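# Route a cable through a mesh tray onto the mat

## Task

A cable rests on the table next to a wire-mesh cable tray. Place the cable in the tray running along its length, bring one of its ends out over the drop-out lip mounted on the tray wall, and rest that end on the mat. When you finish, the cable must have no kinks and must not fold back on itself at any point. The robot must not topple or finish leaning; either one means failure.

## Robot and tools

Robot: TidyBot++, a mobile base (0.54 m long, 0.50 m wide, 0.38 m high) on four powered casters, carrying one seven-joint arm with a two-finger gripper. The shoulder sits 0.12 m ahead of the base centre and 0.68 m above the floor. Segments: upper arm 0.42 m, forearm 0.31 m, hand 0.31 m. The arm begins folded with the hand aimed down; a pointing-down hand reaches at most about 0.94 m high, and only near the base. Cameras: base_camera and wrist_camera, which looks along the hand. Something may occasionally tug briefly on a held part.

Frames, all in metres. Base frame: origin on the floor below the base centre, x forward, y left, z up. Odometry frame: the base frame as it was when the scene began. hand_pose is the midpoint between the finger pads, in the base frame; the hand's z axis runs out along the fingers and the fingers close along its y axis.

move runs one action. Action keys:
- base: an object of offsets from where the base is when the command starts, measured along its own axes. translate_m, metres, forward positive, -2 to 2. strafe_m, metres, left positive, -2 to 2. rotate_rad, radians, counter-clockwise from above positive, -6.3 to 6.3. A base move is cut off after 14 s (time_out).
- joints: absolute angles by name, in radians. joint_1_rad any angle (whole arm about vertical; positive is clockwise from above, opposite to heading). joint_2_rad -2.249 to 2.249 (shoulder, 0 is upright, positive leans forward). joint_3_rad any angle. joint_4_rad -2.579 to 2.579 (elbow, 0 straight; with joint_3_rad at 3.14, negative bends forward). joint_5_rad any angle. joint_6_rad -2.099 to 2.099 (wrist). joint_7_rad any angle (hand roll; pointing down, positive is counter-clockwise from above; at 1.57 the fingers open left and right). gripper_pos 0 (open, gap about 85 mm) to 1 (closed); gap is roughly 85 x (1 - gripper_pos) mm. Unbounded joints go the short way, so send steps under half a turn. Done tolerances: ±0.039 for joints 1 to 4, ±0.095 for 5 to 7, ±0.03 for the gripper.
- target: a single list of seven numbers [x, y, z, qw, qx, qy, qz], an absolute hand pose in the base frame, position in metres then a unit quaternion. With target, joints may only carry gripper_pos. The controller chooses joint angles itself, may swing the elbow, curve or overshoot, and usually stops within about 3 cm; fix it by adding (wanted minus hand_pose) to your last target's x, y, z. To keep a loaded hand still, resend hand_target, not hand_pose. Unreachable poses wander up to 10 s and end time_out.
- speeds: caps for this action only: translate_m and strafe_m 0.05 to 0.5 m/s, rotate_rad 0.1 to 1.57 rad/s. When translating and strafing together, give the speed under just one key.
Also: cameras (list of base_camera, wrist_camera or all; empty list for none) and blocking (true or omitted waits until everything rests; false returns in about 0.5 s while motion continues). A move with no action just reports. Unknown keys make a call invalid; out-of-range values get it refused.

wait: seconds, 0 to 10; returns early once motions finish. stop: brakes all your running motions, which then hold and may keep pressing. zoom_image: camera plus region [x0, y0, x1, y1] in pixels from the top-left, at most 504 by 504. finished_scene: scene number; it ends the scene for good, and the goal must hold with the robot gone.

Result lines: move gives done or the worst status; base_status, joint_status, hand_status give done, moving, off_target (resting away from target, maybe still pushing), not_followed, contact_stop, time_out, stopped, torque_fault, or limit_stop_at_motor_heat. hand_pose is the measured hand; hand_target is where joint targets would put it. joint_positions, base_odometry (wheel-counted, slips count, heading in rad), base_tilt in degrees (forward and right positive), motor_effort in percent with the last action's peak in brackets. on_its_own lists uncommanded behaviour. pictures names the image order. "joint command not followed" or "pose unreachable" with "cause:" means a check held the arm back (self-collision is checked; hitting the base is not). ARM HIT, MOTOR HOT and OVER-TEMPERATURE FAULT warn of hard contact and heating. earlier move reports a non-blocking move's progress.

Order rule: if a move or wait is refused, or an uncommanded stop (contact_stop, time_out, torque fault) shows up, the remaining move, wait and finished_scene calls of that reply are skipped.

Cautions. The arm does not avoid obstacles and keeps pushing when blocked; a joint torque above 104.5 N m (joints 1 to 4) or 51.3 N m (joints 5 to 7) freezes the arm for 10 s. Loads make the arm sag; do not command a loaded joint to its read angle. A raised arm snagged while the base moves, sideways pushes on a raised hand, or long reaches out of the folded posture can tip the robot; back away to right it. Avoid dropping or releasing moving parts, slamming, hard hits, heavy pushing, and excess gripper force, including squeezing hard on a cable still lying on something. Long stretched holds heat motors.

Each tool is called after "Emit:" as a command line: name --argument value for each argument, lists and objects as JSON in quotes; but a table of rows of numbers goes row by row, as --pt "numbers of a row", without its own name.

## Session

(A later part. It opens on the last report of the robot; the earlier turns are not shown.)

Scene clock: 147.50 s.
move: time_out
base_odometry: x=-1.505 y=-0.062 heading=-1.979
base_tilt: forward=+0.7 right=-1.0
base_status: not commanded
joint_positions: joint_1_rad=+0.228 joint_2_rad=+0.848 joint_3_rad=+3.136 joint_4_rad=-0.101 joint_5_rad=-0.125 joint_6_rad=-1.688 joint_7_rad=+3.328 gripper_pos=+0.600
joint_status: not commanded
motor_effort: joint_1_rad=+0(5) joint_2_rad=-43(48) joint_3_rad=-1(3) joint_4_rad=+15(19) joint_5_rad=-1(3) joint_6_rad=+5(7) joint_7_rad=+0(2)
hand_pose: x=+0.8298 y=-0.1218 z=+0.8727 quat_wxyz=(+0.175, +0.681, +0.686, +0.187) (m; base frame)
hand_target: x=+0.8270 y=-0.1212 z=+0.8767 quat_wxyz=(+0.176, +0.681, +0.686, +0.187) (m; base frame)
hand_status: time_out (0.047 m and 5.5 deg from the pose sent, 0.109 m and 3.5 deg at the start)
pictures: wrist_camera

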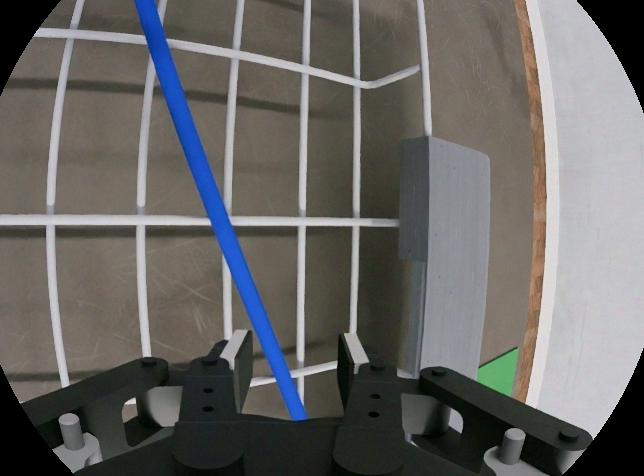

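Emit:
move --target '[0.68, -0.10, 0.94, 0.123, 0.696, 0.696, 0.123]' --cameras '[]'

Emit:
move --target '[0.47, 0.0, 1.05, 0.153, 0.690, 0.690, 0.153]' --cameras '["wrist_camera"]'

Scene clock: 151.63 s.
move: off_target
base_odometry: x=-1.505 y=-0.062 heading=-1.979
base_tilt: forward=+0.7 right=-0.9
base_status: not commanded
joint_positions: joint_1_rad=+0.232 joint_2_rad=+0.544 joint_3_rad=+3.019 joint_4_rad=-0.377 joint_5_rad=-0.050 joint_6_rad=-1.794 joint_7_rad=+3.328 gripper_pos=+0.600
joint_status: not commanded
motor_effort: joint_1_rad=-1(1) joint_2_rad=-33(45) joint_3_rad=-1(1) joint_4_rad=+14(16) joint_5_rad=-1(2) joint_6_rad=+4(5) joint_7_rad=-1(2)
hand_pose: x=+0.7086 y=-0.0759 z=+0.9523 quat_wxyz=(+0.141, +0.666, +0.712, +0.169) (m; base frame)
hand_target: x=+0.6800 y=-0.1000 z=+0.9400 quat_wxyz=(+0.123, +0.696, +0.696, +0.123) (m; base frame)
hand_status: off_target (0.039 m and 6.9 deg from the pose sent, 0.166 m and 9.7 deg at the start)
pictures: none
No camera images: "cameras" was empty.

Scene clock: 153.53 s.
move: off_target
base_odometry: x=-1.505 y=-0.062 heading=-1.979
base_tilt: forward=+0.7 right=-1.1
base_status: not commanded
joint_positions: joint_1_rad=+0.008 joint_2_rad=+0.015 joint_3_rad=+3.147 joint_4_rad=-0.723 joint_5_rad=-0.050 joint_6_rad=-1.881 joint_7_rad=+3.227 gripper_pos=+0.600
joint_status: not commanded
motor_effort: joint_1_rad=-1(2) joint_2_rad=-13(36) joint_3_rad=+0(2) joint_4_rad=+12(15) joint_5_rad=+0(2) joint_6_rad=+5(5) joint_7_rad=-1(1)
hand_pose: x=+0.4920 y=+0.0111 z=+1.0657 quat_wxyz=(+0.177, +0.648, +0.716, +0.189) (m; base frame)
hand_target: x=+0.4700 y=+0.0000 z=+1.0500 quat_wxyz=(+0.153, +0.690, +0.690, +0.153) (m; base frame)
hand_status: off_target (0.029 m and 7.6 deg from the pose sent, 0.269 m and 4.4 deg at the start)
pictures: wrist_camera

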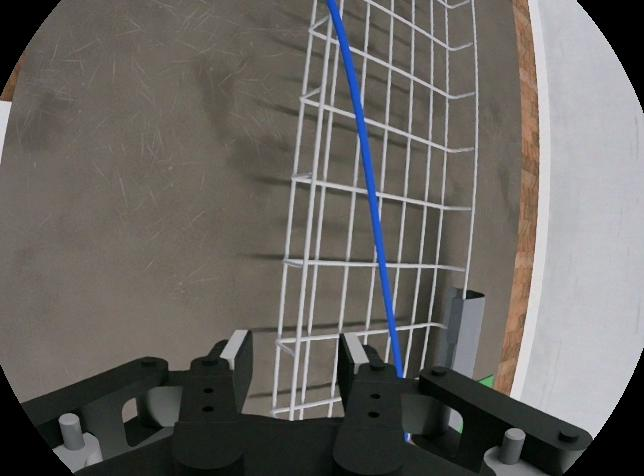

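Emit:
move --base '{"strafe_m": 0.6}' --cameras '["wrist_camera"]'

Scene clock: 157.83 s.
move: done
base_odometry: x=-0.954 y=-0.300 heading=-1.979
base_tilt: forward=+0.7 right=-1.1
base_status: done
joint_positions: joint_1_rad=+0.000 joint_2_rad=+0.015 joint_3_rad=+3.153 joint_4_rad=-0.724 joint_5_rad=-0.049 joint_6_rad=-1.881 joint_7_rad=+3.226 gripper_pos=+0.600
joint_status: not commanded
motor_effort: joint_1_rad=-1(2) joint_2_rad=-13(14) joint_3_rad=+0(1) joint_4_rad=+12(13) joint_5_rad=-1(2) joint_6_rad=+4(5) joint_7_rad=+0(1)
hand_pose: x=+0.4920 y=+0.0118 z=+1.0654 quat_wxyz=(+0.177, +0.648, +0.717, +0.189) (m; base frame)
hand_target: x=+0.4700 y=+0.0000 z=+1.0500 quat_wxyz=(+0.153, +0.690, +0.690, +0.153) (m; base frame)
hand_status: not commanded
pictures: wrist_camera

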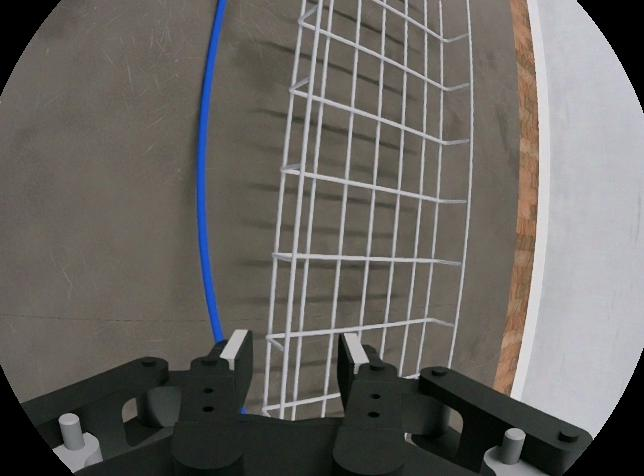

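Emit:
move --target '[0.48, 0.10, 0.80, 0, 0.7071, 0.7071, 0]' --joints '{"gripper_pos": 0}' --cameras '["wrist_camera"]'

Scene clock: 163.23 s.
move: off_target
base_odometry: x=-0.954 y=-0.300 heading=-1.979
base_tilt: forward=+0.7 right=-1.1
base_status: not commanded
joint_positions: joint_1_rad=-0.066 joint_2_rad=+0.149 joint_3_rad=+2.940 joint_4_rad=-1.361 joint_5_rad=-0.037 joint_6_rad=-1.689 joint_7_rad=+2.922 gripper_pos=+0.000
joint_status: all done
motor_effort: joint_1_rad=-1(1) joint_2_rad=-20(22) joint_3_rad=-1(1) joint_4_rad=+15(16) joint_5_rad=-1(2) joint_6_rad=+0(5) joint_7_rad=+0(2)
hand_pose: x=+0.4599 y=+0.1025 z=+0.8083 quat_wxyz=(-0.043, +0.688, +0.724, -0.006) (m; base frame)
hand_target: x=+0.4800 y=+0.1000 z=+0.8000 quat_wxyz=(+0.000, +0.707, +0.707, +0.000) (m; base frame)
hand_status: off_target (0.022 m and 5.7 deg from the pose sent, 0.280 m and 30.5 deg at the start)
pictures: wrist_camera

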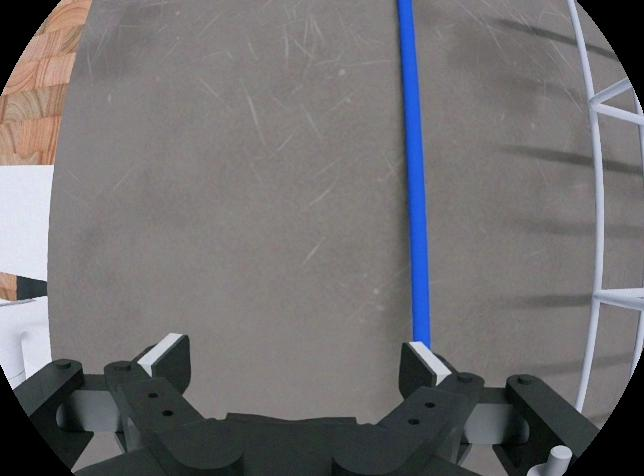

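Emit:
move --target '[0.537, 0.10, 0.745, 0, 0.7071, 0.7071, 0]' --cameras '["wrist_camera"]'

Scene clock: 166.63 s.
move: off_target
base_odometry: x=-0.954 y=-0.300 heading=-1.979
base_tilt: forward=+0.7 right=-1.1
base_status: not commanded
joint_positions: joint_1_rad=-0.061 joint_2_rad=+0.307 joint_3_rad=+2.890 joint_4_rad=-1.363 joint_5_rad=+0.007 joint_6_rad=-1.554 joint_7_rad=+2.916 gripper_pos=+0.000
joint_status: not commanded
motor_effort: joint_1_rad=+0(1) joint_2_rad=-26(29) joint_3_rad=-1(2) joint_4_rad=+15(16) joint_5_rad=-1(1) joint_6_rad=+0(1) joint_7_rad=+0(1)
hand_pose: x=+0.5131 y=+0.1170 z=+0.7460 quat_wxyz=(-0.048, +0.678, +0.734, -0.015) (m; base frame)
hand_target: x=+0.5370 y=+0.1000 z=+0.7450 quat_wxyz=(+0.000, +0.707, +0.707, +0.000) (m; base frame)
hand_status: off_target (0.029 m and 7.3 deg from the pose sent, 0.100 m and 5.7 deg at the start)
pictures: wrist_camera

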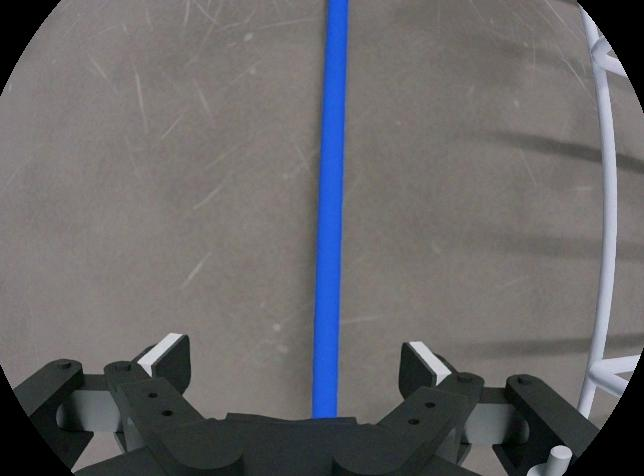

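Emit:
move --target '[0.552, 0.10, 0.724, 0, 0.7071, 0.7071, 0]' --cameras '[]'

Emit:
move --joints '{"gripper_pos": 1.0}' --cameras '["wrist_camera"]'

Scene clock: 169.63 s.
move: off_target
base_odometry: x=-0.954 y=-0.300 heading=-1.979
base_tilt: forward=+0.7 right=-1.1
base_status: not commanded
joint_positions: joint_1_rad=-0.055 joint_2_rad=+0.341 joint_3_rad=+2.879 joint_4_rad=-1.368 joint_5_rad=+0.023 joint_6_rad=-1.501 joint_7_rad=+2.912 gripper_pos=+0.000
joint_status: not commanded
motor_effort: joint_1_rad=-1(1) joint_2_rad=-27(28) joint_3_rad=-2(2) joint_4_rad=+15(15) joint_5_rad=+0(2) joint_6_rad=+0(1) joint_7_rad=+0(2)
hand_pose: x=+0.5294 y=+0.1189 z=+0.7297 quat_wxyz=(-0.042, +0.678, +0.734, -0.009) (m; base frame)
hand_target: x=+0.5520 y=+0.1000 z=+0.7240 quat_wxyz=(+0.000, +0.707, +0.707, +0.000) (m; base frame)
hand_status: off_target (0.030 m and 6.7 deg from the pose sent, 0.048 m and 7.3 deg at the start)
pictures: none
No camera images: "cameras" was empty.

Scene clock: 170.73 s.
move: off_target
base_odometry: x=-0.954 y=-0.300 heading=-1.979
base_tilt: forward=+0.7 right=-1.1
base_status: not commanded
joint_positions: joint_1_rad=-0.055 joint_2_rad=+0.334 joint_3_rad=+2.878 joint_4_rad=-1.365 joint_5_rad=+0.024 joint_6_rad=-1.494 joint_7_rad=+2.912 gripper_pos=+0.923
joint_status: gripper_pos off_target (ended at +0.923, target +1.000)
motor_effort: joint_1_rad=-1(1) joint_2_rad=-22(27) joint_3_rad=-1(2) joint_4_rad=+12(15) joint_5_rad=-1(1) joint_6_rad=+0(2) joint_7_rad=-1(1)
hand_pose: x=+0.5325 y=+0.1193 z=+0.7332 quat_wxyz=(-0.037, +0.678, +0.734, -0.002) (m; base frame)
hand_target: x=+0.5520 y=+0.1000 z=+0.7240 quat_wxyz=(+0.000, +0.707, +0.707, +0.000) (m; base frame)
hand_status: not commanded
pictures: wrist_camera

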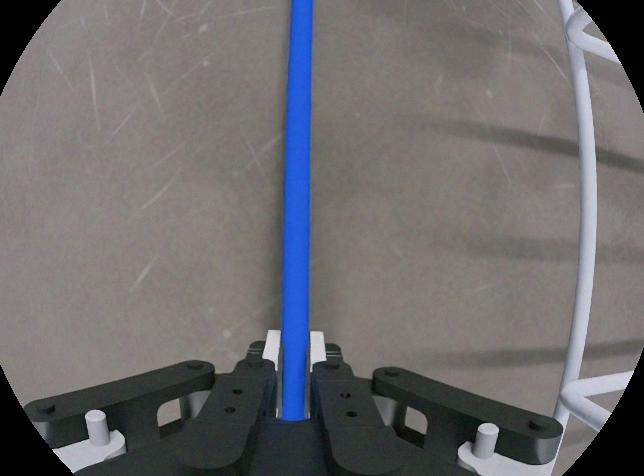

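Emit:
move --target '[0.52, 0.10, 0.88, 0, 0.7071, 0.7071, 0]' --cameras '[]'

Emit:
move --target '[0.64, 0.10, 0.94, 0.123, 0.696, 0.696, 0.123]' --cameras '["wrist_camera"]'

Emit:
move --target '[0.84, 0.10, 0.90, 0.213, 0.674, 0.674, 0.213]' --cameras '["wrist_camera"]'

Scene clock: 176.83 s.
move: off_target
base_odometry: x=-0.954 y=-0.300 heading=-1.979
base_tilt: forward=+0.7 right=-1.0
base_status: not commanded
joint_positions: joint_1_rad=-0.071 joint_2_rad=+0.300 joint_3_rad=+2.880 joint_4_rad=-0.941 joint_5_rad=+0.027 joint_6_rad=-1.839 joint_7_rad=+2.910 gripper_pos=+0.928
joint_status: not commanded
motor_effort: joint_1_rad=+0(4) joint_2_rad=-26(40) joint_3_rad=-1(4) joint_4_rad=+15(30) joint_5_rad=+0(2) joint_6_rad=+1(8) joint_7_rad=+0(1)
hand_pose: x=+0.5398 y=+0.1171 z=+0.8790 quat_wxyz=(-0.005, +0.678, +0.734, +0.043) (m; base frame)
hand_target: x=+0.5200 y=+0.1000 z=+0.8800 quat_wxyz=(+0.000, +0.707, +0.707, +0.000) (m; base frame)
hand_status: off_target (0.026 m and 6.7 deg from the pose sent, 0.149 m and 6.2 deg at the start)
pictures: none
No camera images: "cameras" was empty.

Scene clock: 178.20 s.
move: off_target
base_odometry: x=-0.954 y=-0.300 heading=-1.979
base_tilt: forward=+0.7 right=-1.1
base_status: not commanded
joint_positions: joint_1_rad=-0.141 joint_2_rad=+0.384 joint_3_rad=+2.960 joint_4_rad=-0.666 joint_5_rad=+0.090 joint_6_rad=-1.833 joint_7_rad=+2.910 gripper_pos=+0.928
joint_status: not commanded
motor_effort: joint_1_rad=+0(1) joint_2_rad=-29(30) joint_3_rad=+0(1) joint_4_rad=+15(16) joint_5_rad=+1(1) joint_6_rad=+3(3) joint_7_rad=+0(1)
hand_pose: x=+0.6138 y=+0.1137 z=+0.9301 quat_wxyz=(+0.072, +0.689, +0.713, +0.110) (m; base frame)
hand_target: x=+0.6400 y=+0.1000 z=+0.9400 quat_wxyz=(+0.123, +0.696, +0.696, +0.123) (m; base frame)
hand_status: off_target (0.031 m and 6.4 deg from the pose sent, 0.119 m and 17.9 deg at the start)
pictures: wrist_camera

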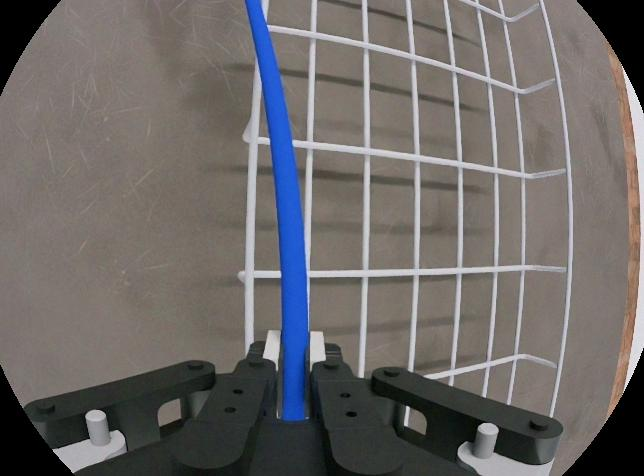

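Scene clock: 179.97 s.
move: off_target
base_odometry: x=-0.954 y=-0.300 heading=-1.979
base_tilt: forward=+0.7 right=-0.9
base_status: not commanded
joint_positions: joint_1_rad=-0.156 joint_2_rad=+0.752 joint_3_rad=+3.095 joint_4_rad=-0.321 joint_5_rad=+0.090 joint_6_rad=-1.578 joint_7_rad=+2.911 gripper_pos=+0.928
joint_status: not commanded
motor_effort: joint_1_rad=+0(1) joint_2_rad=-42(46) joint_3_rad=+0(0) joint_4_rad=+16(18) joint_5_rad=+1(2) joint_6_rad=+5(5) joint_7_rad=-1(2)
hand_pose: x=+0.8215 y=+0.1020 z=+0.8656 quat_wxyz=(+0.156, +0.710, +0.661, +0.188) (m; base frame)
hand_target: x=+0.8400 y=+0.1000 z=+0.9000 quat_wxyz=(+0.213, +0.674, +0.674, +0.213) (m; base frame)
hand_status: off_target (0.039 m and 8.4 deg from the pose sent, 0.229 m and 20.6 deg at the start)
pictures: wrist_camera

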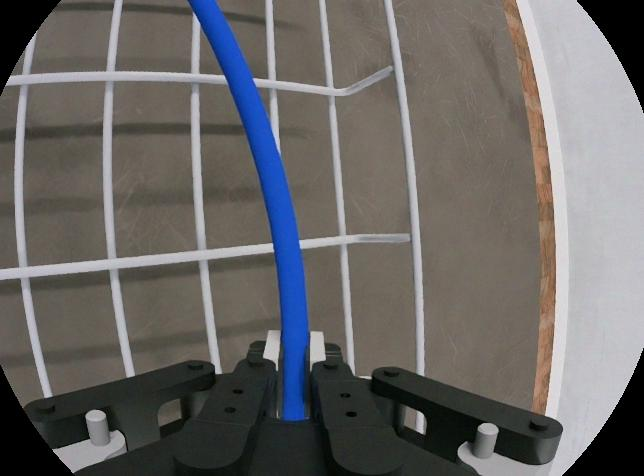

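Emit:
move --target '[0.83, 0.10, 0.825, 0.213, 0.674, 0.674, 0.213]' --cameras '["wrist_camera"]'

Emit:
move --joints '{"gripper_pos": 0.6}' --cameras '["wrist_camera"]'

Scene clock: 184.43 s.
move: off_target
base_odometry: x=-0.954 y=-0.300 heading=-1.979
base_tilt: forward=+0.8 right=-1.0
base_status: not commanded
joint_positions: joint_1_rad=-0.128 joint_2_rad=+0.612 joint_3_rad=+2.985 joint_4_rad=-0.816 joint_5_rad=+0.179 joint_6_rad=-1.207 joint_7_rad=+2.911 gripper_pos=+0.928
joint_status: not commanded
motor_effort: joint_1_rad=-1(2) joint_2_rad=-38(42) joint_3_rad=-1(2) joint_4_rad=+17(18) joint_5_rad=+1(2) joint_6_rad=+5(5) joint_7_rad=-1(2)
hand_pose: x=+0.8128 y=+0.1180 z=+0.8037 quat_wxyz=(+0.169, +0.676, +0.691, +0.193) (m; base frame)
hand_target: x=+0.8300 y=+0.1000 z=+0.8250 quat_wxyz=(+0.213, +0.674, +0.674, +0.213) (m; base frame)
hand_status: off_target (0.033 m and 5.8 deg from the pose sent, 0.041 m and 8.4 deg at the start)
pictures: wrist_camera

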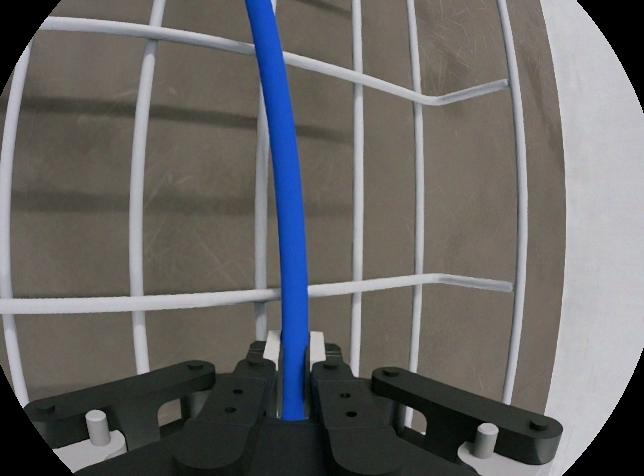

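Scene clock: 185.20 s.
move: done
base_odometry: x=-0.954 y=-0.300 heading=-1.979
base_tilt: forward=+0.7 right=-1.0
base_status: not commanded
joint_positions: joint_1_rad=-0.127 joint_2_rad=+0.611 joint_3_rad=+2.985 joint_4_rad=-0.816 joint_5_rad=+0.186 joint_6_rad=-1.169 joint_7_rad=+2.911 gripper_pos=+0.600
joint_status: all done
motor_effort: joint_1_rad=-1(2) joint_2_rad=-38(39) joint_3_rad=-2(2) joint_4_rad=+15(17) joint_5_rad=+0(2) joint_6_rad=+1(5) joint_7_rad=+0(2)
hand_pose: x=+0.8231 y=+0.1183 z=+0.8103 quat_wxyz=(+0.182, +0.672, +0.688, +0.207) (m; base frame)
hand_target: x=+0.8300 y=+0.1000 z=+0.8250 quat_wxyz=(+0.213, +0.674, +0.674, +0.213) (m; base frame)
hand_status: not commanded
pictures: wrist_camera

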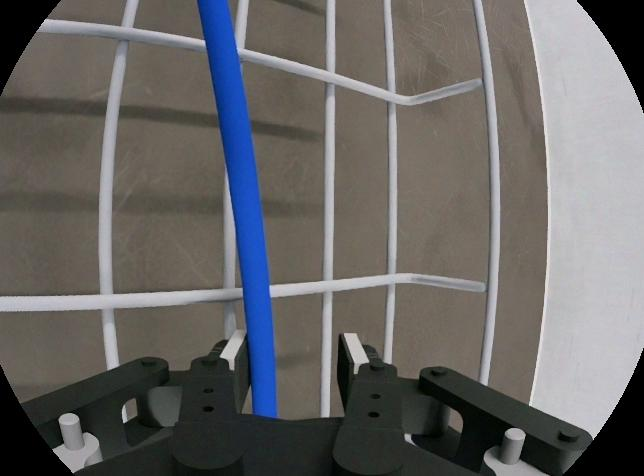

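Back out upward, then go on left.

Emit:
move --target '[0.79, 0.10, 0.89, 0.18, 0.684, 0.684, 0.18]' --cameras '[]'

Emit:
move --target '[0.66, 0.10, 0.96, 0.123, 0.696, 0.696, 0.123]' --cameras '[]'

Emit:
move --target '[0.47, 0.0, 1.05, 0.153, 0.690, 0.690, 0.153]' --base '{"strafe_m": 0.3}' --cameras '["wrist_camera"]'

Scene clock: 189.83 s.
move: off_target
base_odometry: x=-0.954 y=-0.300 heading=-1.979
base_tilt: forward=+0.7 right=-1.1
base_status: not commanded
joint_positions: joint_1_rad=-0.138 joint_2_rad=+0.622 joint_3_rad=+3.029 joint_4_rad=-0.504 joint_5_rad=+0.186 joint_6_rad=-1.439 joint_7_rad=+2.911 gripper_pos=+0.600
joint_status: not commanded
motor_effort: joint_1_rad=-1(2) joint_2_rad=-39(42) joint_3_rad=+0(2) joint_4_rad=+16(19) joint_5_rad=+1(2) joint_6_rad=+5(6) joint_7_rad=-1(1)
hand_pose: x=+0.8115 y=+0.0893 z=+0.9016 quat_wxyz=(+0.201, +0.694, +0.659, +0.209) (m; base frame)
hand_target: x=+0.7900 y=+0.1000 z=+0.8900 quat_wxyz=(+0.180, +0.684, +0.684, +0.180) (m; base frame)
hand_status: off_target (0.027 m and 5.2 deg from the pose sent, 0.088 m and 3.4 deg at the start)
pictures: none
No camera images: "cameras" was empty.

Scene clock: 191.27 s.
move: off_target
base_odometry: x=-0.954 y=-0.300 heading=-1.979
base_tilt: forward=+0.8 right=-1.1
base_status: not commanded
joint_positions: joint_1_rad=-0.186 joint_2_rad=+0.522 joint_3_rad=+3.054 joint_4_rad=-0.349 joint_5_rad=+0.186 joint_6_rad=-1.859 joint_7_rad=+2.911 gripper_pos=+0.600
joint_status: not commanded
motor_effort: joint_1_rad=-1(1) joint_2_rad=-32(42) joint_3_rad=+0(1) joint_4_rad=+13(17) joint_5_rad=+0(2) joint_6_rad=+4(5) joint_7_rad=+0(2)
hand_pose: x=+0.6870 y=+0.0838 z=+0.9663 quat_wxyz=(+0.156, +0.714, +0.667, +0.143) (m; base frame)
hand_target: x=+0.6600 y=+0.1000 z=+0.9600 quat_wxyz=(+0.123, +0.696, +0.696, +0.123) (m; base frame)
hand_status: off_target (0.032 m and 5.9 deg from the pose sent, 0.163 m and 14.0 deg at the start)
pictures: none
No camera images: "cameras" was empty.

Scene clock: 193.27 s.
move: off_target
base_odometry: x=-0.679 y=-0.419 heading=-1.979
base_tilt: forward=+0.7 right=-1.1
base_status: done
joint_positions: joint_1_rad=-0.038 joint_2_rad=+0.016 joint_3_rad=+3.148 joint_4_rad=-0.723 joint_5_rad=+0.067 joint_6_rad=-1.882 joint_7_rad=+3.066 gripper_pos=+0.600
joint_status: not commanded
motor_effort: joint_1_rad=+0(4) joint_2_rad=-13(34) joint_3_rad=+0(1) joint_4_rad=+13(14) joint_5_rad=+0(2) joint_6_rad=+4(5) joint_7_rad=+0(2)
hand_pose: x=+0.4922 y=-0.0066 z=+1.0653 quat_wxyz=(+0.193, +0.710, +0.655, +0.173) (m; base frame)
hand_target: x=+0.4700 y=+0.0000 z=+1.0500 quat_wxyz=(+0.153, +0.690, +0.690, +0.153) (m; base frame)
hand_status: off_target (0.028 m and 6.9 deg from the pose sent, 0.247 m and 4.0 deg at the start)
pictures: wrist_camera

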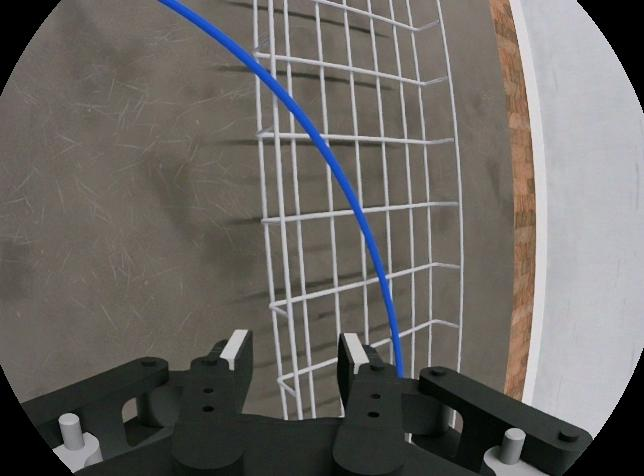

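Emit:
move --base '{"strafe_m": 0.35}' --cameras '["wrist_camera"]'

Scene clock: 196.70 s.
move: done
base_odometry: x=-0.358 y=-0.559 heading=-1.979
base_tilt: forward=+0.7 right=-1.0
base_status: done
joint_positions: joint_1_rad=-0.032 joint_2_rad=+0.016 joint_3_rad=+3.154 joint_4_rad=-0.723 joint_5_rad=+0.059 joint_6_rad=-1.882 joint_7_rad=+3.067 gripper_pos=+0.600
joint_status: not commanded
motor_effort: joint_1_rad=-1(2) joint_2_rad=-13(14) joint_3_rad=+0(2) joint_4_rad=+13(13) joint_5_rad=+1(1) joint_6_rad=+4(5) joint_7_rad=+0(1)
hand_pose: x=+0.4922 y=-0.0085 z=+1.0651 quat_wxyz=(+0.191, +0.712, +0.653, +0.173) (m; base frame)
hand_target: x=+0.4700 y=+0.0000 z=+1.0500 quat_wxyz=(+0.153, +0.690, +0.690, +0.153) (m; base frame)
hand_status: not commanded
pictures: wrist_camera

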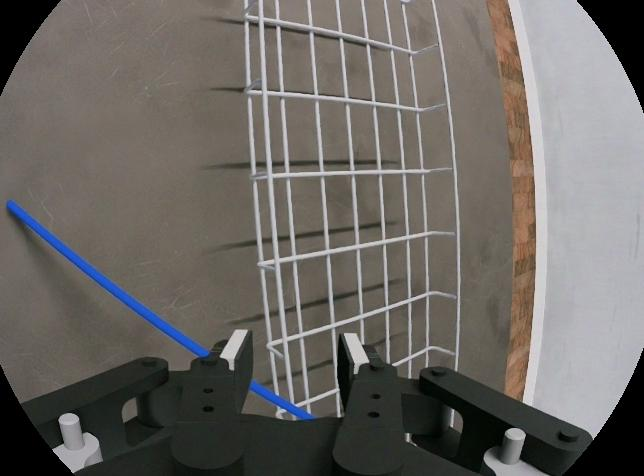

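Emit:
move --target '[0.42, -0.02, 0.82, 0, 0.334, 0.943, 0]' --joints '{"gripper_pos": 0}' --cameras '["wrist_camera"]'

Scene clock: 216.47 s.
move: off_target
base_odometry: x=-0.358 y=-0.559 heading=-1.979
base_tilt: forward=+0.7 right=-1.0
base_status: not commanded
joint_positions: joint_1_rad=-0.032 joint_2_rad=-0.007 joint_3_rad=+3.237 joint_4_rad=-1.490 joint_5_rad=+0.059 joint_6_rad=-1.738 joint_7_rad=+4.016 gripper_pos=+0.000
joint_status: all done
motor_effort: joint_1_rad=-1(1) joint_2_rad=-15(17) joint_3_rad=+0(0) joint_4_rad=+15(16) joint_5_rad=+0(2) joint_6_rad=+0(5) joint_7_rad=+0(2)
hand_pose: x=+0.4039 y=-0.0349 z=+0.8201 quat_wxyz=(-0.029, +0.374, +0.926, -0.040) (m; base frame)
hand_target: x=+0.4200 y=-0.0200 z=+0.8200 quat_wxyz=(+0.000, +0.334, +0.943, +0.000) (m; base frame)
hand_status: off_target (0.022 m and 7.5 deg from the pose sent, 0.256 m and 62.9 deg at the start)
pictures: wrist_camera

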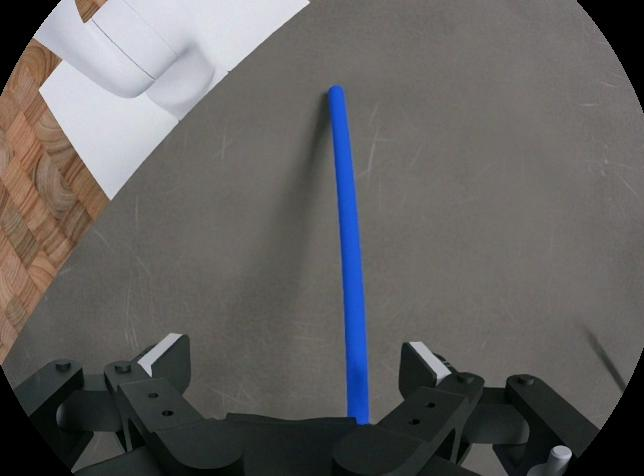

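Emit:
move --target '[0.445, 0.00, 0.77, 0, 0.334, 0.943, 0]' --cameras '["wrist_camera"]'

Scene clock: 220.67 s.
move: off_target
base_odometry: x=-0.358 y=-0.559 heading=-1.979
base_tilt: forward=+0.7 right=-1.1
base_status: not commanded
joint_positions: joint_1_rad=+0.007 joint_2_rad=+0.028 joint_3_rad=+3.128 joint_4_rad=-1.591 joint_5_rad=+0.059 joint_6_rad=-1.582 joint_7_rad=+4.018 gripper_pos=+0.000
joint_status: not commanded
motor_effort: joint_1_rad=-1(1) joint_2_rad=-16(18) joint_3_rad=+0(1) joint_4_rad=+15(16) joint_5_rad=+1(2) joint_6_rad=+0(1) joint_7_rad=-1(1)
hand_pose: x=+0.4264 y=-0.0153 z=+0.7770 quat_wxyz=(-0.018, +0.337, +0.941, -0.038) (m; base frame)
hand_target: x=+0.4450 y=+0.0000 z=+0.7700 quat_wxyz=(+0.000, +0.334, +0.943, +0.000) (m; base frame)
hand_status: off_target (0.025 m and 4.8 deg from the pose sent, 0.074 m and 7.5 deg at the start)
pictures: wrist_camera

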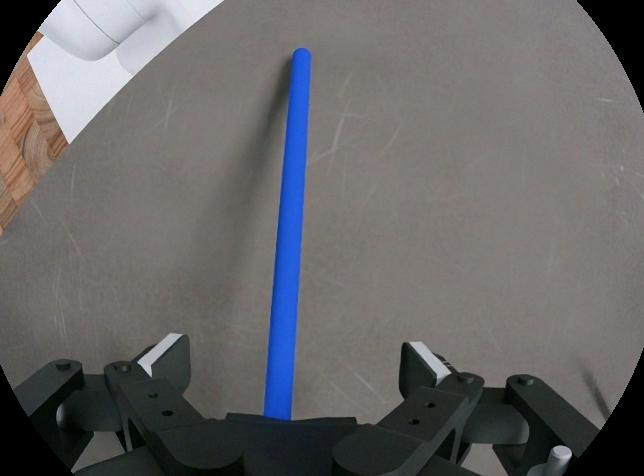

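Emit:
move --target '[0.442, -0.005, 0.748, 0, 0.334, 0.943, 0]' --cameras '["wrist_camera"]'

Emit:
move --joints '{"gripper_pos": 1.0}' --cameras '["wrist_camera"]'

Scene clock: 224.60 s.
move: off_target
base_odometry: x=-0.358 y=-0.559 heading=-1.979
base_tilt: forward=+0.7 right=-1.0
base_status: not commanded
joint_positions: joint_1_rad=+0.010 joint_2_rad=+0.028 joint_3_rad=+3.128 joint_4_rad=-1.666 joint_5_rad=+0.059 joint_6_rad=-1.508 joint_7_rad=+4.018 gripper_pos=+0.000
joint_status: not commanded
motor_effort: joint_1_rad=+0(1) joint_2_rad=-16(17) joint_3_rad=+0(0) joint_4_rad=+15(16) joint_5_rad=+0(1) joint_6_rad=+0(1) joint_7_rad=-1(1)
hand_pose: x=+0.4238 y=-0.0159 z=+0.7534 quat_wxyz=(-0.019, +0.336, +0.941, -0.038) (m; base frame)
hand_target: x=+0.4420 y=-0.0050 z=+0.7480 quat_wxyz=(+0.000, +0.334, +0.943, +0.000) (m; base frame)
hand_status: off_target (0.022 m and 4.9 deg from the pose sent, 0.034 m and 4.8 deg at the start)
pictures: wrist_camera

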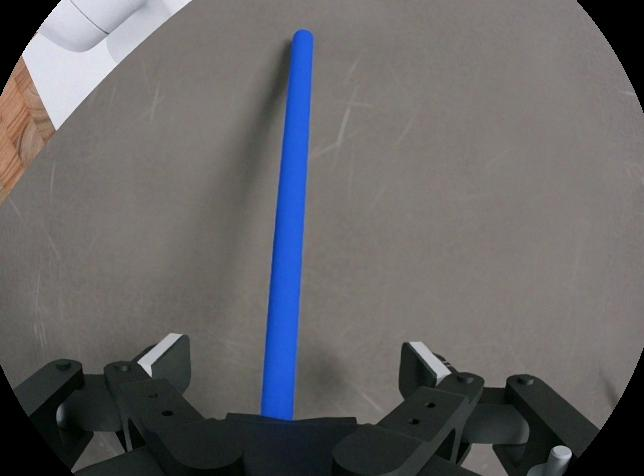

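Scene clock: 225.70 s.
move: off_target
base_odometry: x=-0.358 y=-0.559 heading=-1.979
base_tilt: forward=+0.7 right=-1.1
base_status: not commanded
joint_positions: joint_1_rad=+0.010 joint_2_rad=+0.028 joint_3_rad=+3.128 joint_4_rad=-1.666 joint_5_rad=+0.059 joint_6_rad=-1.508 joint_7_rad=+4.018 gripper_pos=+0.943
joint_status: gripper_pos off_target (ended at +0.943, target +1.000)
motor_effort: joint_1_rad=-1(1) joint_2_rad=-16(16) joint_3_rad=+0(0) joint_4_rad=+15(15) joint_5_rad=+1(1) joint_6_rad=+0(1) joint_7_rad=+1(1)
hand_pose: x=+0.4240 y=-0.0159 z=+0.7534 quat_wxyz=(-0.018, +0.336, +0.941, -0.038) (m; base frame)
hand_target: x=+0.4420 y=-0.0050 z=+0.7480 quat_wxyz=(+0.000, +0.334, +0.943, +0.000) (m; base frame)
hand_status: not commanded
pictures: wrist_camera

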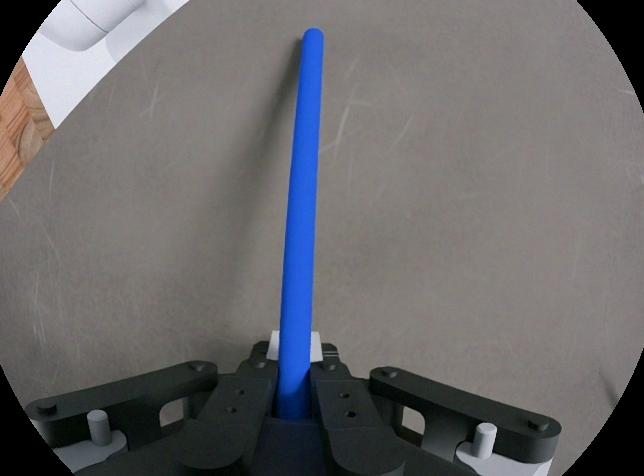

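Emit:
move --target '[0.46, 0.0, 0.90, 0, 0.40, 0.917, 0]' --cameras '[]'

Emit:
move --target '[0.62, 0.05, 0.95, 0.110, 0.532, 0.836, 0.070]' --cameras '["wrist_camera"]'

Emit:
move --target '[0.82, 0.10, 0.90, 0.213, 0.674, 0.674, 0.213]' --cameras '["wrist_camera"]'

Scene clock: 233.70 s.
move: off_target
base_odometry: x=-0.358 y=-0.559 heading=-1.979
base_tilt: forward=+0.8 right=-1.0
base_status: not commanded
joint_positions: joint_1_rad=+0.102 joint_2_rad=+0.110 joint_3_rad=+3.008 joint_4_rad=-1.102 joint_5_rad=+0.059 joint_6_rad=-1.857 joint_7_rad=+3.954 gripper_pos=+0.943
joint_status: not commanded
motor_effort: joint_1_rad=+0(1) joint_2_rad=-19(19) joint_3_rad=+0(1) joint_4_rad=+15(17) joint_5_rad=+1(1) joint_6_rad=+2(2) joint_7_rad=-1(1)
hand_pose: x=+0.4804 y=-0.0083 z=+0.9009 quat_wxyz=(+0.042, +0.364, +0.930, -0.005) (m; base frame)
hand_target: x=+0.4600 y=+0.0000 z=+0.9000 quat_wxyz=(+0.000, +0.400, +0.917, +0.000) (m; base frame)
hand_status: off_target (0.022 m and 6.5 deg from the pose sent, 0.152 m and 9.2 deg at the start)
pictures: none
No camera images: "cameras" was empty.

Scene clock: 235.77 s.
move: off_target
base_odometry: x=-0.358 y=-0.559 heading=-1.979
base_tilt: forward=+0.8 right=-1.0
base_status: not commanded
joint_positions: joint_1_rad=-0.017 joint_2_rad=+0.423 joint_3_rad=+2.953 joint_4_rad=-0.544 joint_5_rad=+0.076 joint_6_rad=-1.865 joint_7_rad=+3.515 gripper_pos=+0.943
joint_status: not commanded
motor_effort: joint_1_rad=-1(1) joint_2_rad=-30(31) joint_3_rad=-1(1) joint_4_rad=+14(16) joint_5_rad=+1(1) joint_6_rad=+3(4) joint_7_rad=-1(2)
hand_pose: x=+0.6396 y=+0.0568 z=+0.9505 quat_wxyz=(+0.119, +0.497, +0.854, +0.103) (m; base frame)
hand_target: x=+0.6200 y=+0.0500 z=+0.9500 quat_wxyz=(+0.110, +0.532, +0.836, +0.070) (m; base frame)
hand_status: off_target (0.021 m and 6.0 deg from the pose sent, 0.159 m and 25.0 deg at the start)
pictures: wrist_camera

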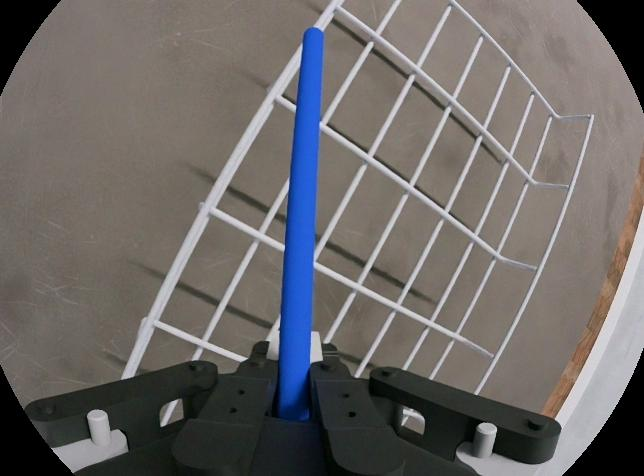

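Scene clock: 237.37 s.
move: off_target
base_odometry: x=-0.358 y=-0.559 heading=-1.979
base_tilt: forward=+0.8 right=-1.1
base_status: not commanded
joint_positions: joint_1_rad=-0.146 joint_2_rad=+0.654 joint_3_rad=+3.029 joint_4_rad=-0.515 joint_5_rad=+0.105 joint_6_rad=-1.481 joint_7_rad=+3.031 gripper_pos=+0.943
joint_status: not commanded
motor_effort: joint_1_rad=+0(1) joint_2_rad=-40(46) joint_3_rad=+0(1) joint_4_rad=+17(19) joint_5_rad=+1(2) joint_6_rad=+5(5) joint_7_rad=-1(1)
hand_pose: x=+0.8002 y=+0.1183 z=+0.8662 quat_wxyz=(+0.156, +0.654, +0.716, +0.189) (m; base frame)
hand_target: x=+0.8200 y=+0.1000 z=+0.9000 quat_wxyz=(+0.213, +0.674, +0.674, +0.213) (m; base frame)
hand_status: off_target (0.043 m and 8.9 deg from the pose sent, 0.192 m and 33.5 deg at the start)
pictures: wrist_camera

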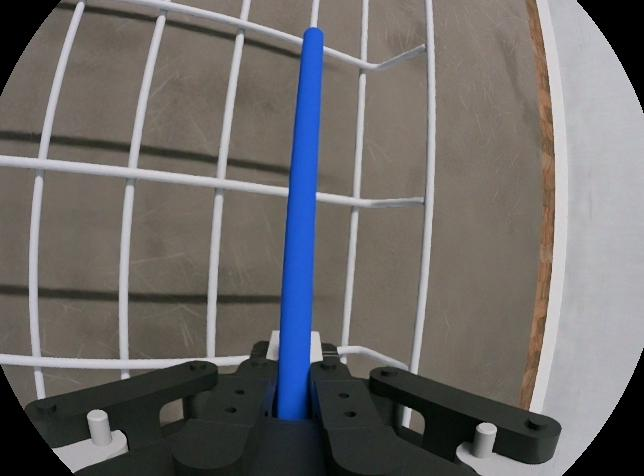

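Emit:
move --target '[0.81, 0.09, 0.825, 0.213, 0.674, 0.674, 0.213]' --cameras '["wrist_camera"]'

Emit:
move --joints '{"gripper_pos": 0.6}' --cameras '["wrist_camera"]'

Emit:
move --target '[0.79, 0.10, 0.90, 0.18, 0.684, 0.684, 0.18]' --cameras '[]'

Emit:
move --target '[0.66, 0.08, 0.97, 0.123, 0.696, 0.696, 0.123]' --cameras '[]'

Emit:
move --target '[0.47, 0.0, 1.05, 0.153, 0.690, 0.690, 0.153]' --base '{"strafe_m": -0.3}' --cameras '["wrist_camera"]'

Scene clock: 244.03 s.
move: off_target
base_odometry: x=-0.358 y=-0.559 heading=-1.979
base_tilt: forward=+0.8 right=-1.0
base_status: not commanded
joint_positions: joint_1_rad=-0.102 joint_2_rad=+0.551 joint_3_rad=+2.955 joint_4_rad=-0.926 joint_5_rad=+0.177 joint_6_rad=-1.160 joint_7_rad=+2.955 gripper_pos=+0.943
joint_status: not commanded
motor_effort: joint_1_rad=+0(1) joint_2_rad=-37(41) joint_3_rad=-1(1) joint_4_rad=+18(19) joint_5_rad=+1(2) joint_6_rad=+5(5) joint_7_rad=-1(2)
hand_pose: x=+0.7920 y=+0.1176 z=+0.8029 quat_wxyz=(+0.169, +0.656, +0.710, +0.193) (m; base frame)
hand_target: x=+0.8100 y=+0.0900 z=+0.8250 quat_wxyz=(+0.213, +0.674, +0.674, +0.213) (m; base frame)
hand_status: off_target (0.040 m and 7.2 deg from the pose sent, 0.051 m and 8.9 deg at the start)
pictures: wrist_camera

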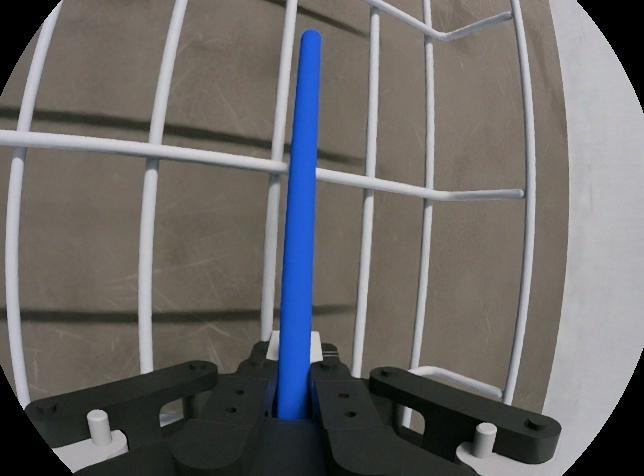

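Scene clock: 244.80 s.
move: done
base_odometry: x=-0.358 y=-0.559 heading=-1.979
base_tilt: forward=+0.7 right=-1.0
base_status: not commanded
joint_positions: joint_1_rad=-0.097 joint_2_rad=+0.548 joint_3_rad=+2.955 joint_4_rad=-0.925 joint_5_rad=+0.185 joint_6_rad=-1.120 joint_7_rad=+2.953 gripper_pos=+0.600
joint_status: all done
motor_effort: joint_1_rad=-1(1) joint_2_rad=-36(37) joint_3_rad=-1(2) joint_4_rad=+15(17) joint_5_rad=+0(3) joint_6_rad=+2(5) joint_7_rad=-1(1)
hand_pose: x=+0.8032 y=+0.1150 z=+0.8115 quat_wxyz=(+0.183, +0.654, +0.704, +0.208) (m; base frame)
hand_target: x=+0.8100 y=+0.0900 z=+0.8250 quat_wxyz=(+0.213, +0.674, +0.674, +0.213) (m; base frame)
hand_status: not commanded
pictures: wrist_camera

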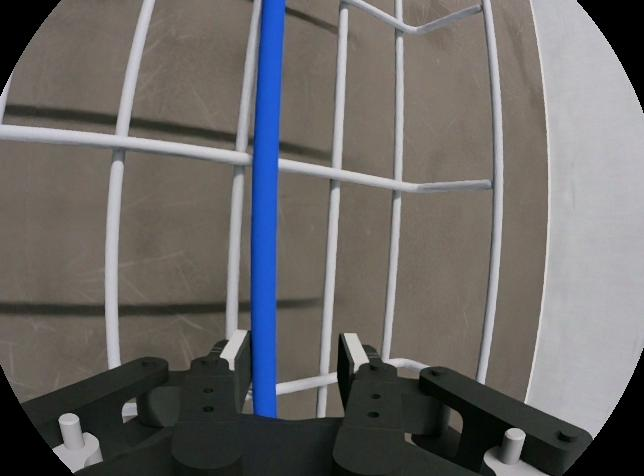

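Scene clock: 246.83 s.
move: off_target
base_odometry: x=-0.358 y=-0.559 heading=-1.979
base_tilt: forward=+0.7 right=-1.0
base_status: not commanded
joint_positions: joint_1_rad=-0.149 joint_2_rad=+0.643 joint_3_rad=+3.053 joint_4_rad=-0.425 joint_5_rad=+0.185 joint_6_rad=-1.497 joint_7_rad=+2.953 gripper_pos=+0.600
joint_status: not commanded
motor_effort: joint_1_rad=-1(1) joint_2_rad=-39(39) joint_3_rad=+0(2) joint_4_rad=+16(19) joint_5_rad=+1(2) joint_6_rad=+5(6) joint_7_rad=+0(1)
hand_pose: x=+0.8110 y=+0.0852 z=+0.9122 quat_wxyz=(+0.210, +0.685, +0.668, +0.201) (m; base frame)
hand_target: x=+0.7900 y=+0.1000 z=+0.9000 quat_wxyz=(+0.180, +0.684, +0.684, +0.180) (m; base frame)
hand_status: off_target (0.028 m and 4.6 deg from the pose sent, 0.091 m and 5.2 deg at the start)
pictures: none
No camera images: "cameras" was empty.

Scene clock: 248.33 s.
move: off_target
base_odometry: x=-0.358 y=-0.559 heading=-1.979
base_tilt: forward=+0.8 right=-1.1
base_status: not commanded
joint_positions: joint_1_rad=-0.150 joint_2_rad=+0.552 joint_3_rad=+3.088 joint_4_rad=-0.250 joint_5_rad=+0.166 joint_6_rad=-1.926 joint_7_rad=+2.953 gripper_pos=+0.600
joint_status: not commanded
motor_effort: joint_1_rad=-1(1) joint_2_rad=-33(42) joint_3_rad=+0(0) joint_4_rad=+13(17) joint_5_rad=+1(2) joint_6_rad=+4(5) joint_7_rad=+0(2)
hand_pose: x=+0.6870 y=+0.0565 z=+0.9758 quat_wxyz=(+0.161, +0.721, +0.660, +0.138) (m; base frame)
hand_target: x=+0.6600 y=+0.0800 z=+0.9700 quat_wxyz=(+0.123, +0.696, +0.696, +0.123) (m; base frame)
hand_status: off_target (0.036 m and 6.9 deg from the pose sent, 0.162 m and 13.9 deg at the start)
pictures: none
No camera images: "cameras" was empty.

Scene clock: 250.37 s.
move: off_target
base_odometry: x=-0.633 y=-0.439 heading=-1.980
base_tilt: forward=+0.7 right=-1.0
base_status: done
joint_positions: joint_1_rad=-0.033 joint_2_rad=+0.016 joint_3_rad=+3.153 joint_4_rad=-0.723 joint_5_rad=+0.067 joint_6_rad=-1.927 joint_7_rad=+3.066 gripper_pos=+0.600
joint_status: not commanded
motor_effort: joint_1_rad=-1(3) joint_2_rad=-13(35) joint_3_rad=+0(1) joint_4_rad=+12(14) joint_5_rad=+0(2) joint_6_rad=+4(5) joint_7_rad=-1(1)
hand_pose: x=+0.4801 y=-0.0103 z=+1.0588 quat_wxyz=(+0.179, +0.718, +0.654, +0.156) (m; base frame)
hand_target: x=+0.4700 y=+0.0000 z=+1.0500 quat_wxyz=(+0.153, +0.690, +0.690, +0.153) (m; base frame)
hand_status: off_target (0.017 m and 6.0 deg from the pose sent, 0.236 m and 5.3 deg at the start)
pictures: wrist_camera

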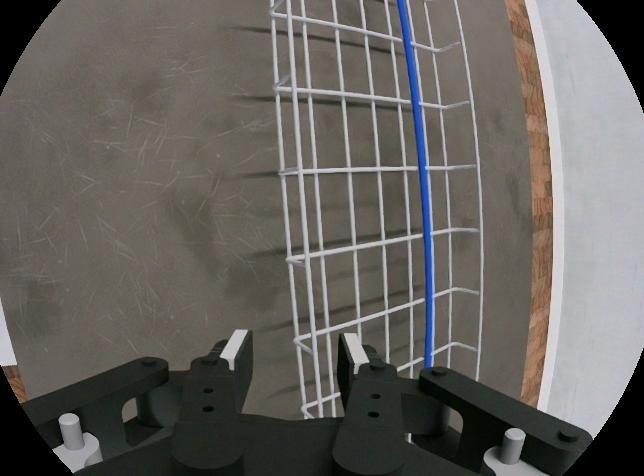

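Emit:
move --base '{"translate_m": -0.3}' --cameras '[]'

Emit:
move --base '{"strafe_m": -1.2}'

Scene clock: 256.83 s.
move: done
base_odometry: x=-0.514 y=-0.164 heading=-1.980
base_tilt: forward=+0.6 right=-1.0
base_status: done
joint_positions: joint_1_rad=-0.033 joint_2_rad=+0.007 joint_3_rad=+3.153 joint_4_rad=-0.726 joint_5_rad=+0.066 joint_6_rad=-1.927 joint_7_rad=+3.067 gripper_pos=+0.600
joint_status: not commanded
motor_effort: joint_1_rad=-1(1) joint_2_rad=-13(17) joint_3_rad=+0(1) joint_4_rad=+12(13) joint_5_rad=+0(1) joint_6_rad=+4(5) joint_7_rad=-1(2)
hand_pose: x=+0.4767 y=-0.0101 z=+1.0605 quat_wxyz=(+0.180, +0.717, +0.654, +0.158) (m; base frame)
hand_target: x=+0.4700 y=+0.0000 z=+1.0500 quat_wxyz=(+0.153, +0.690, +0.690, +0.153) (m; base frame)
hand_status: not commanded
pictures: none
No camera images: "cameras" was empty.

Scene clock: 260.40 s.
move: done
base_odometry: x=-1.615 y=+0.313 heading=-1.980
base_tilt: forward=+0.7 right=-1.1
base_status: done
joint_positions: joint_1_rad=-0.031 joint_2_rad=+0.008 joint_3_rad=+3.155 joint_4_rad=-0.726 joint_5_rad=+0.062 joint_6_rad=-1.927 joint_7_rad=+3.067 gripper_pos=+0.600
joint_status: not commanded
motor_effort: joint_1_rad=-1(2) joint_2_rad=-12(13) joint_3_rad=+0(2) joint_4_rad=+12(13) joint_5_rad=+0(2) joint_6_rad=+4(5) joint_7_rad=+0(2)
hand_pose: x=+0.4767 y=-0.0104 z=+1.0604 quat_wxyz=(+0.179, +0.718, +0.654, +0.159) (m; base frame)
hand_target: x=+0.4700 y=+0.0000 z=+1.0500 quat_wxyz=(+0.153, +0.690, +0.690, +0.153) (m; base frame)
hand_status: not commanded
pictures: base_camera, wrist_camera

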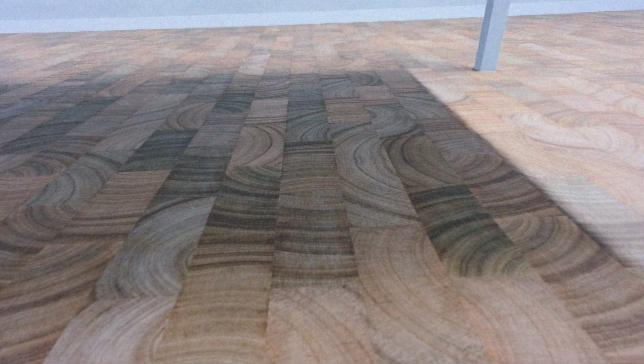

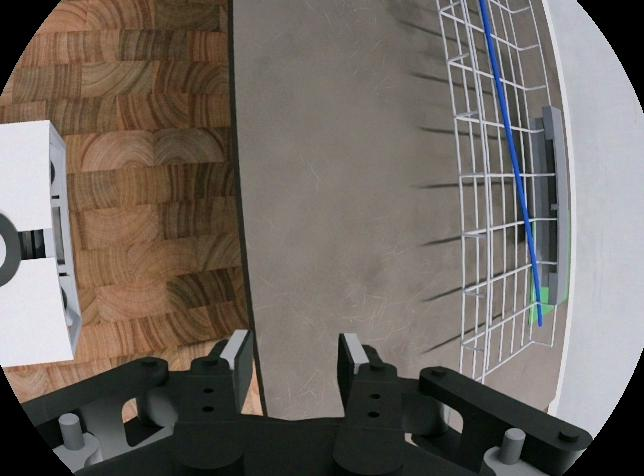

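Emit:
move --base '{"strafe_m": -1.1}'

Scene clock: 265.27 s.
move: done
base_odometry: x=-2.624 y=+0.751 heading=-1.980
base_tilt: forward=+0.7 right=-1.0
base_status: done
joint_positions: joint_1_rad=-0.030 joint_2_rad=+0.008 joint_3_rad=+3.157 joint_4_rad=-0.726 joint_5_rad=+0.060 joint_6_rad=-1.927 joint_7_rad=+3.067 gripper_pos=+0.600
joint_status: not commanded
motor_effort: joint_1_rad=-1(2) joint_2_rad=-12(13) joint_3_rad=+0(2) joint_4_rad=+12(13) joint_5_rad=+1(1) joint_6_rad=+5(5) joint_7_rad=+0(1)
hand_pose: x=+0.4768 y=-0.0107 z=+1.0604 quat_wxyz=(+0.179, +0.718, +0.653, +0.159) (m; base frame)
hand_target: x=+0.4700 y=+0.0000 z=+1.0500 quat_wxyz=(+0.153, +0.690, +0.690, +0.153) (m; base frame)
hand_status: not commanded
pictures: base_camera, wrist_camera

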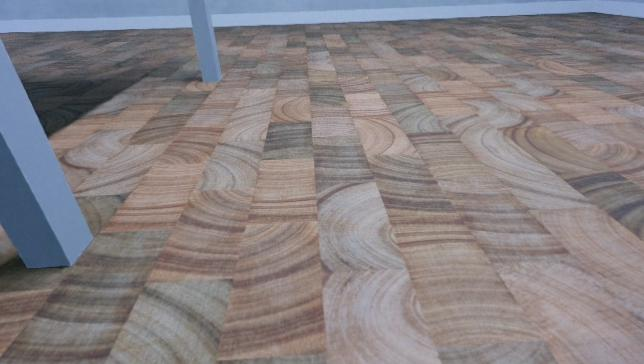

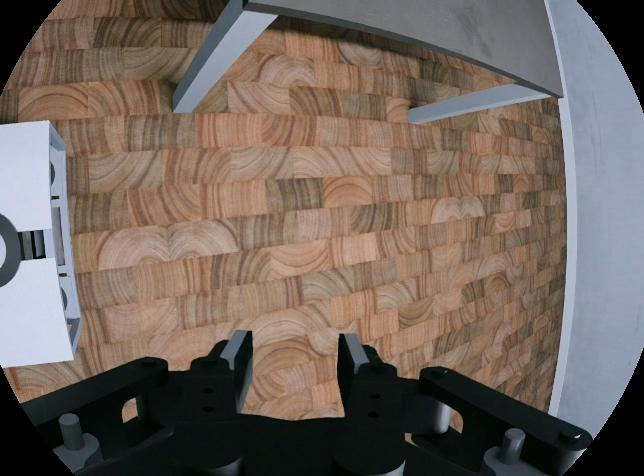

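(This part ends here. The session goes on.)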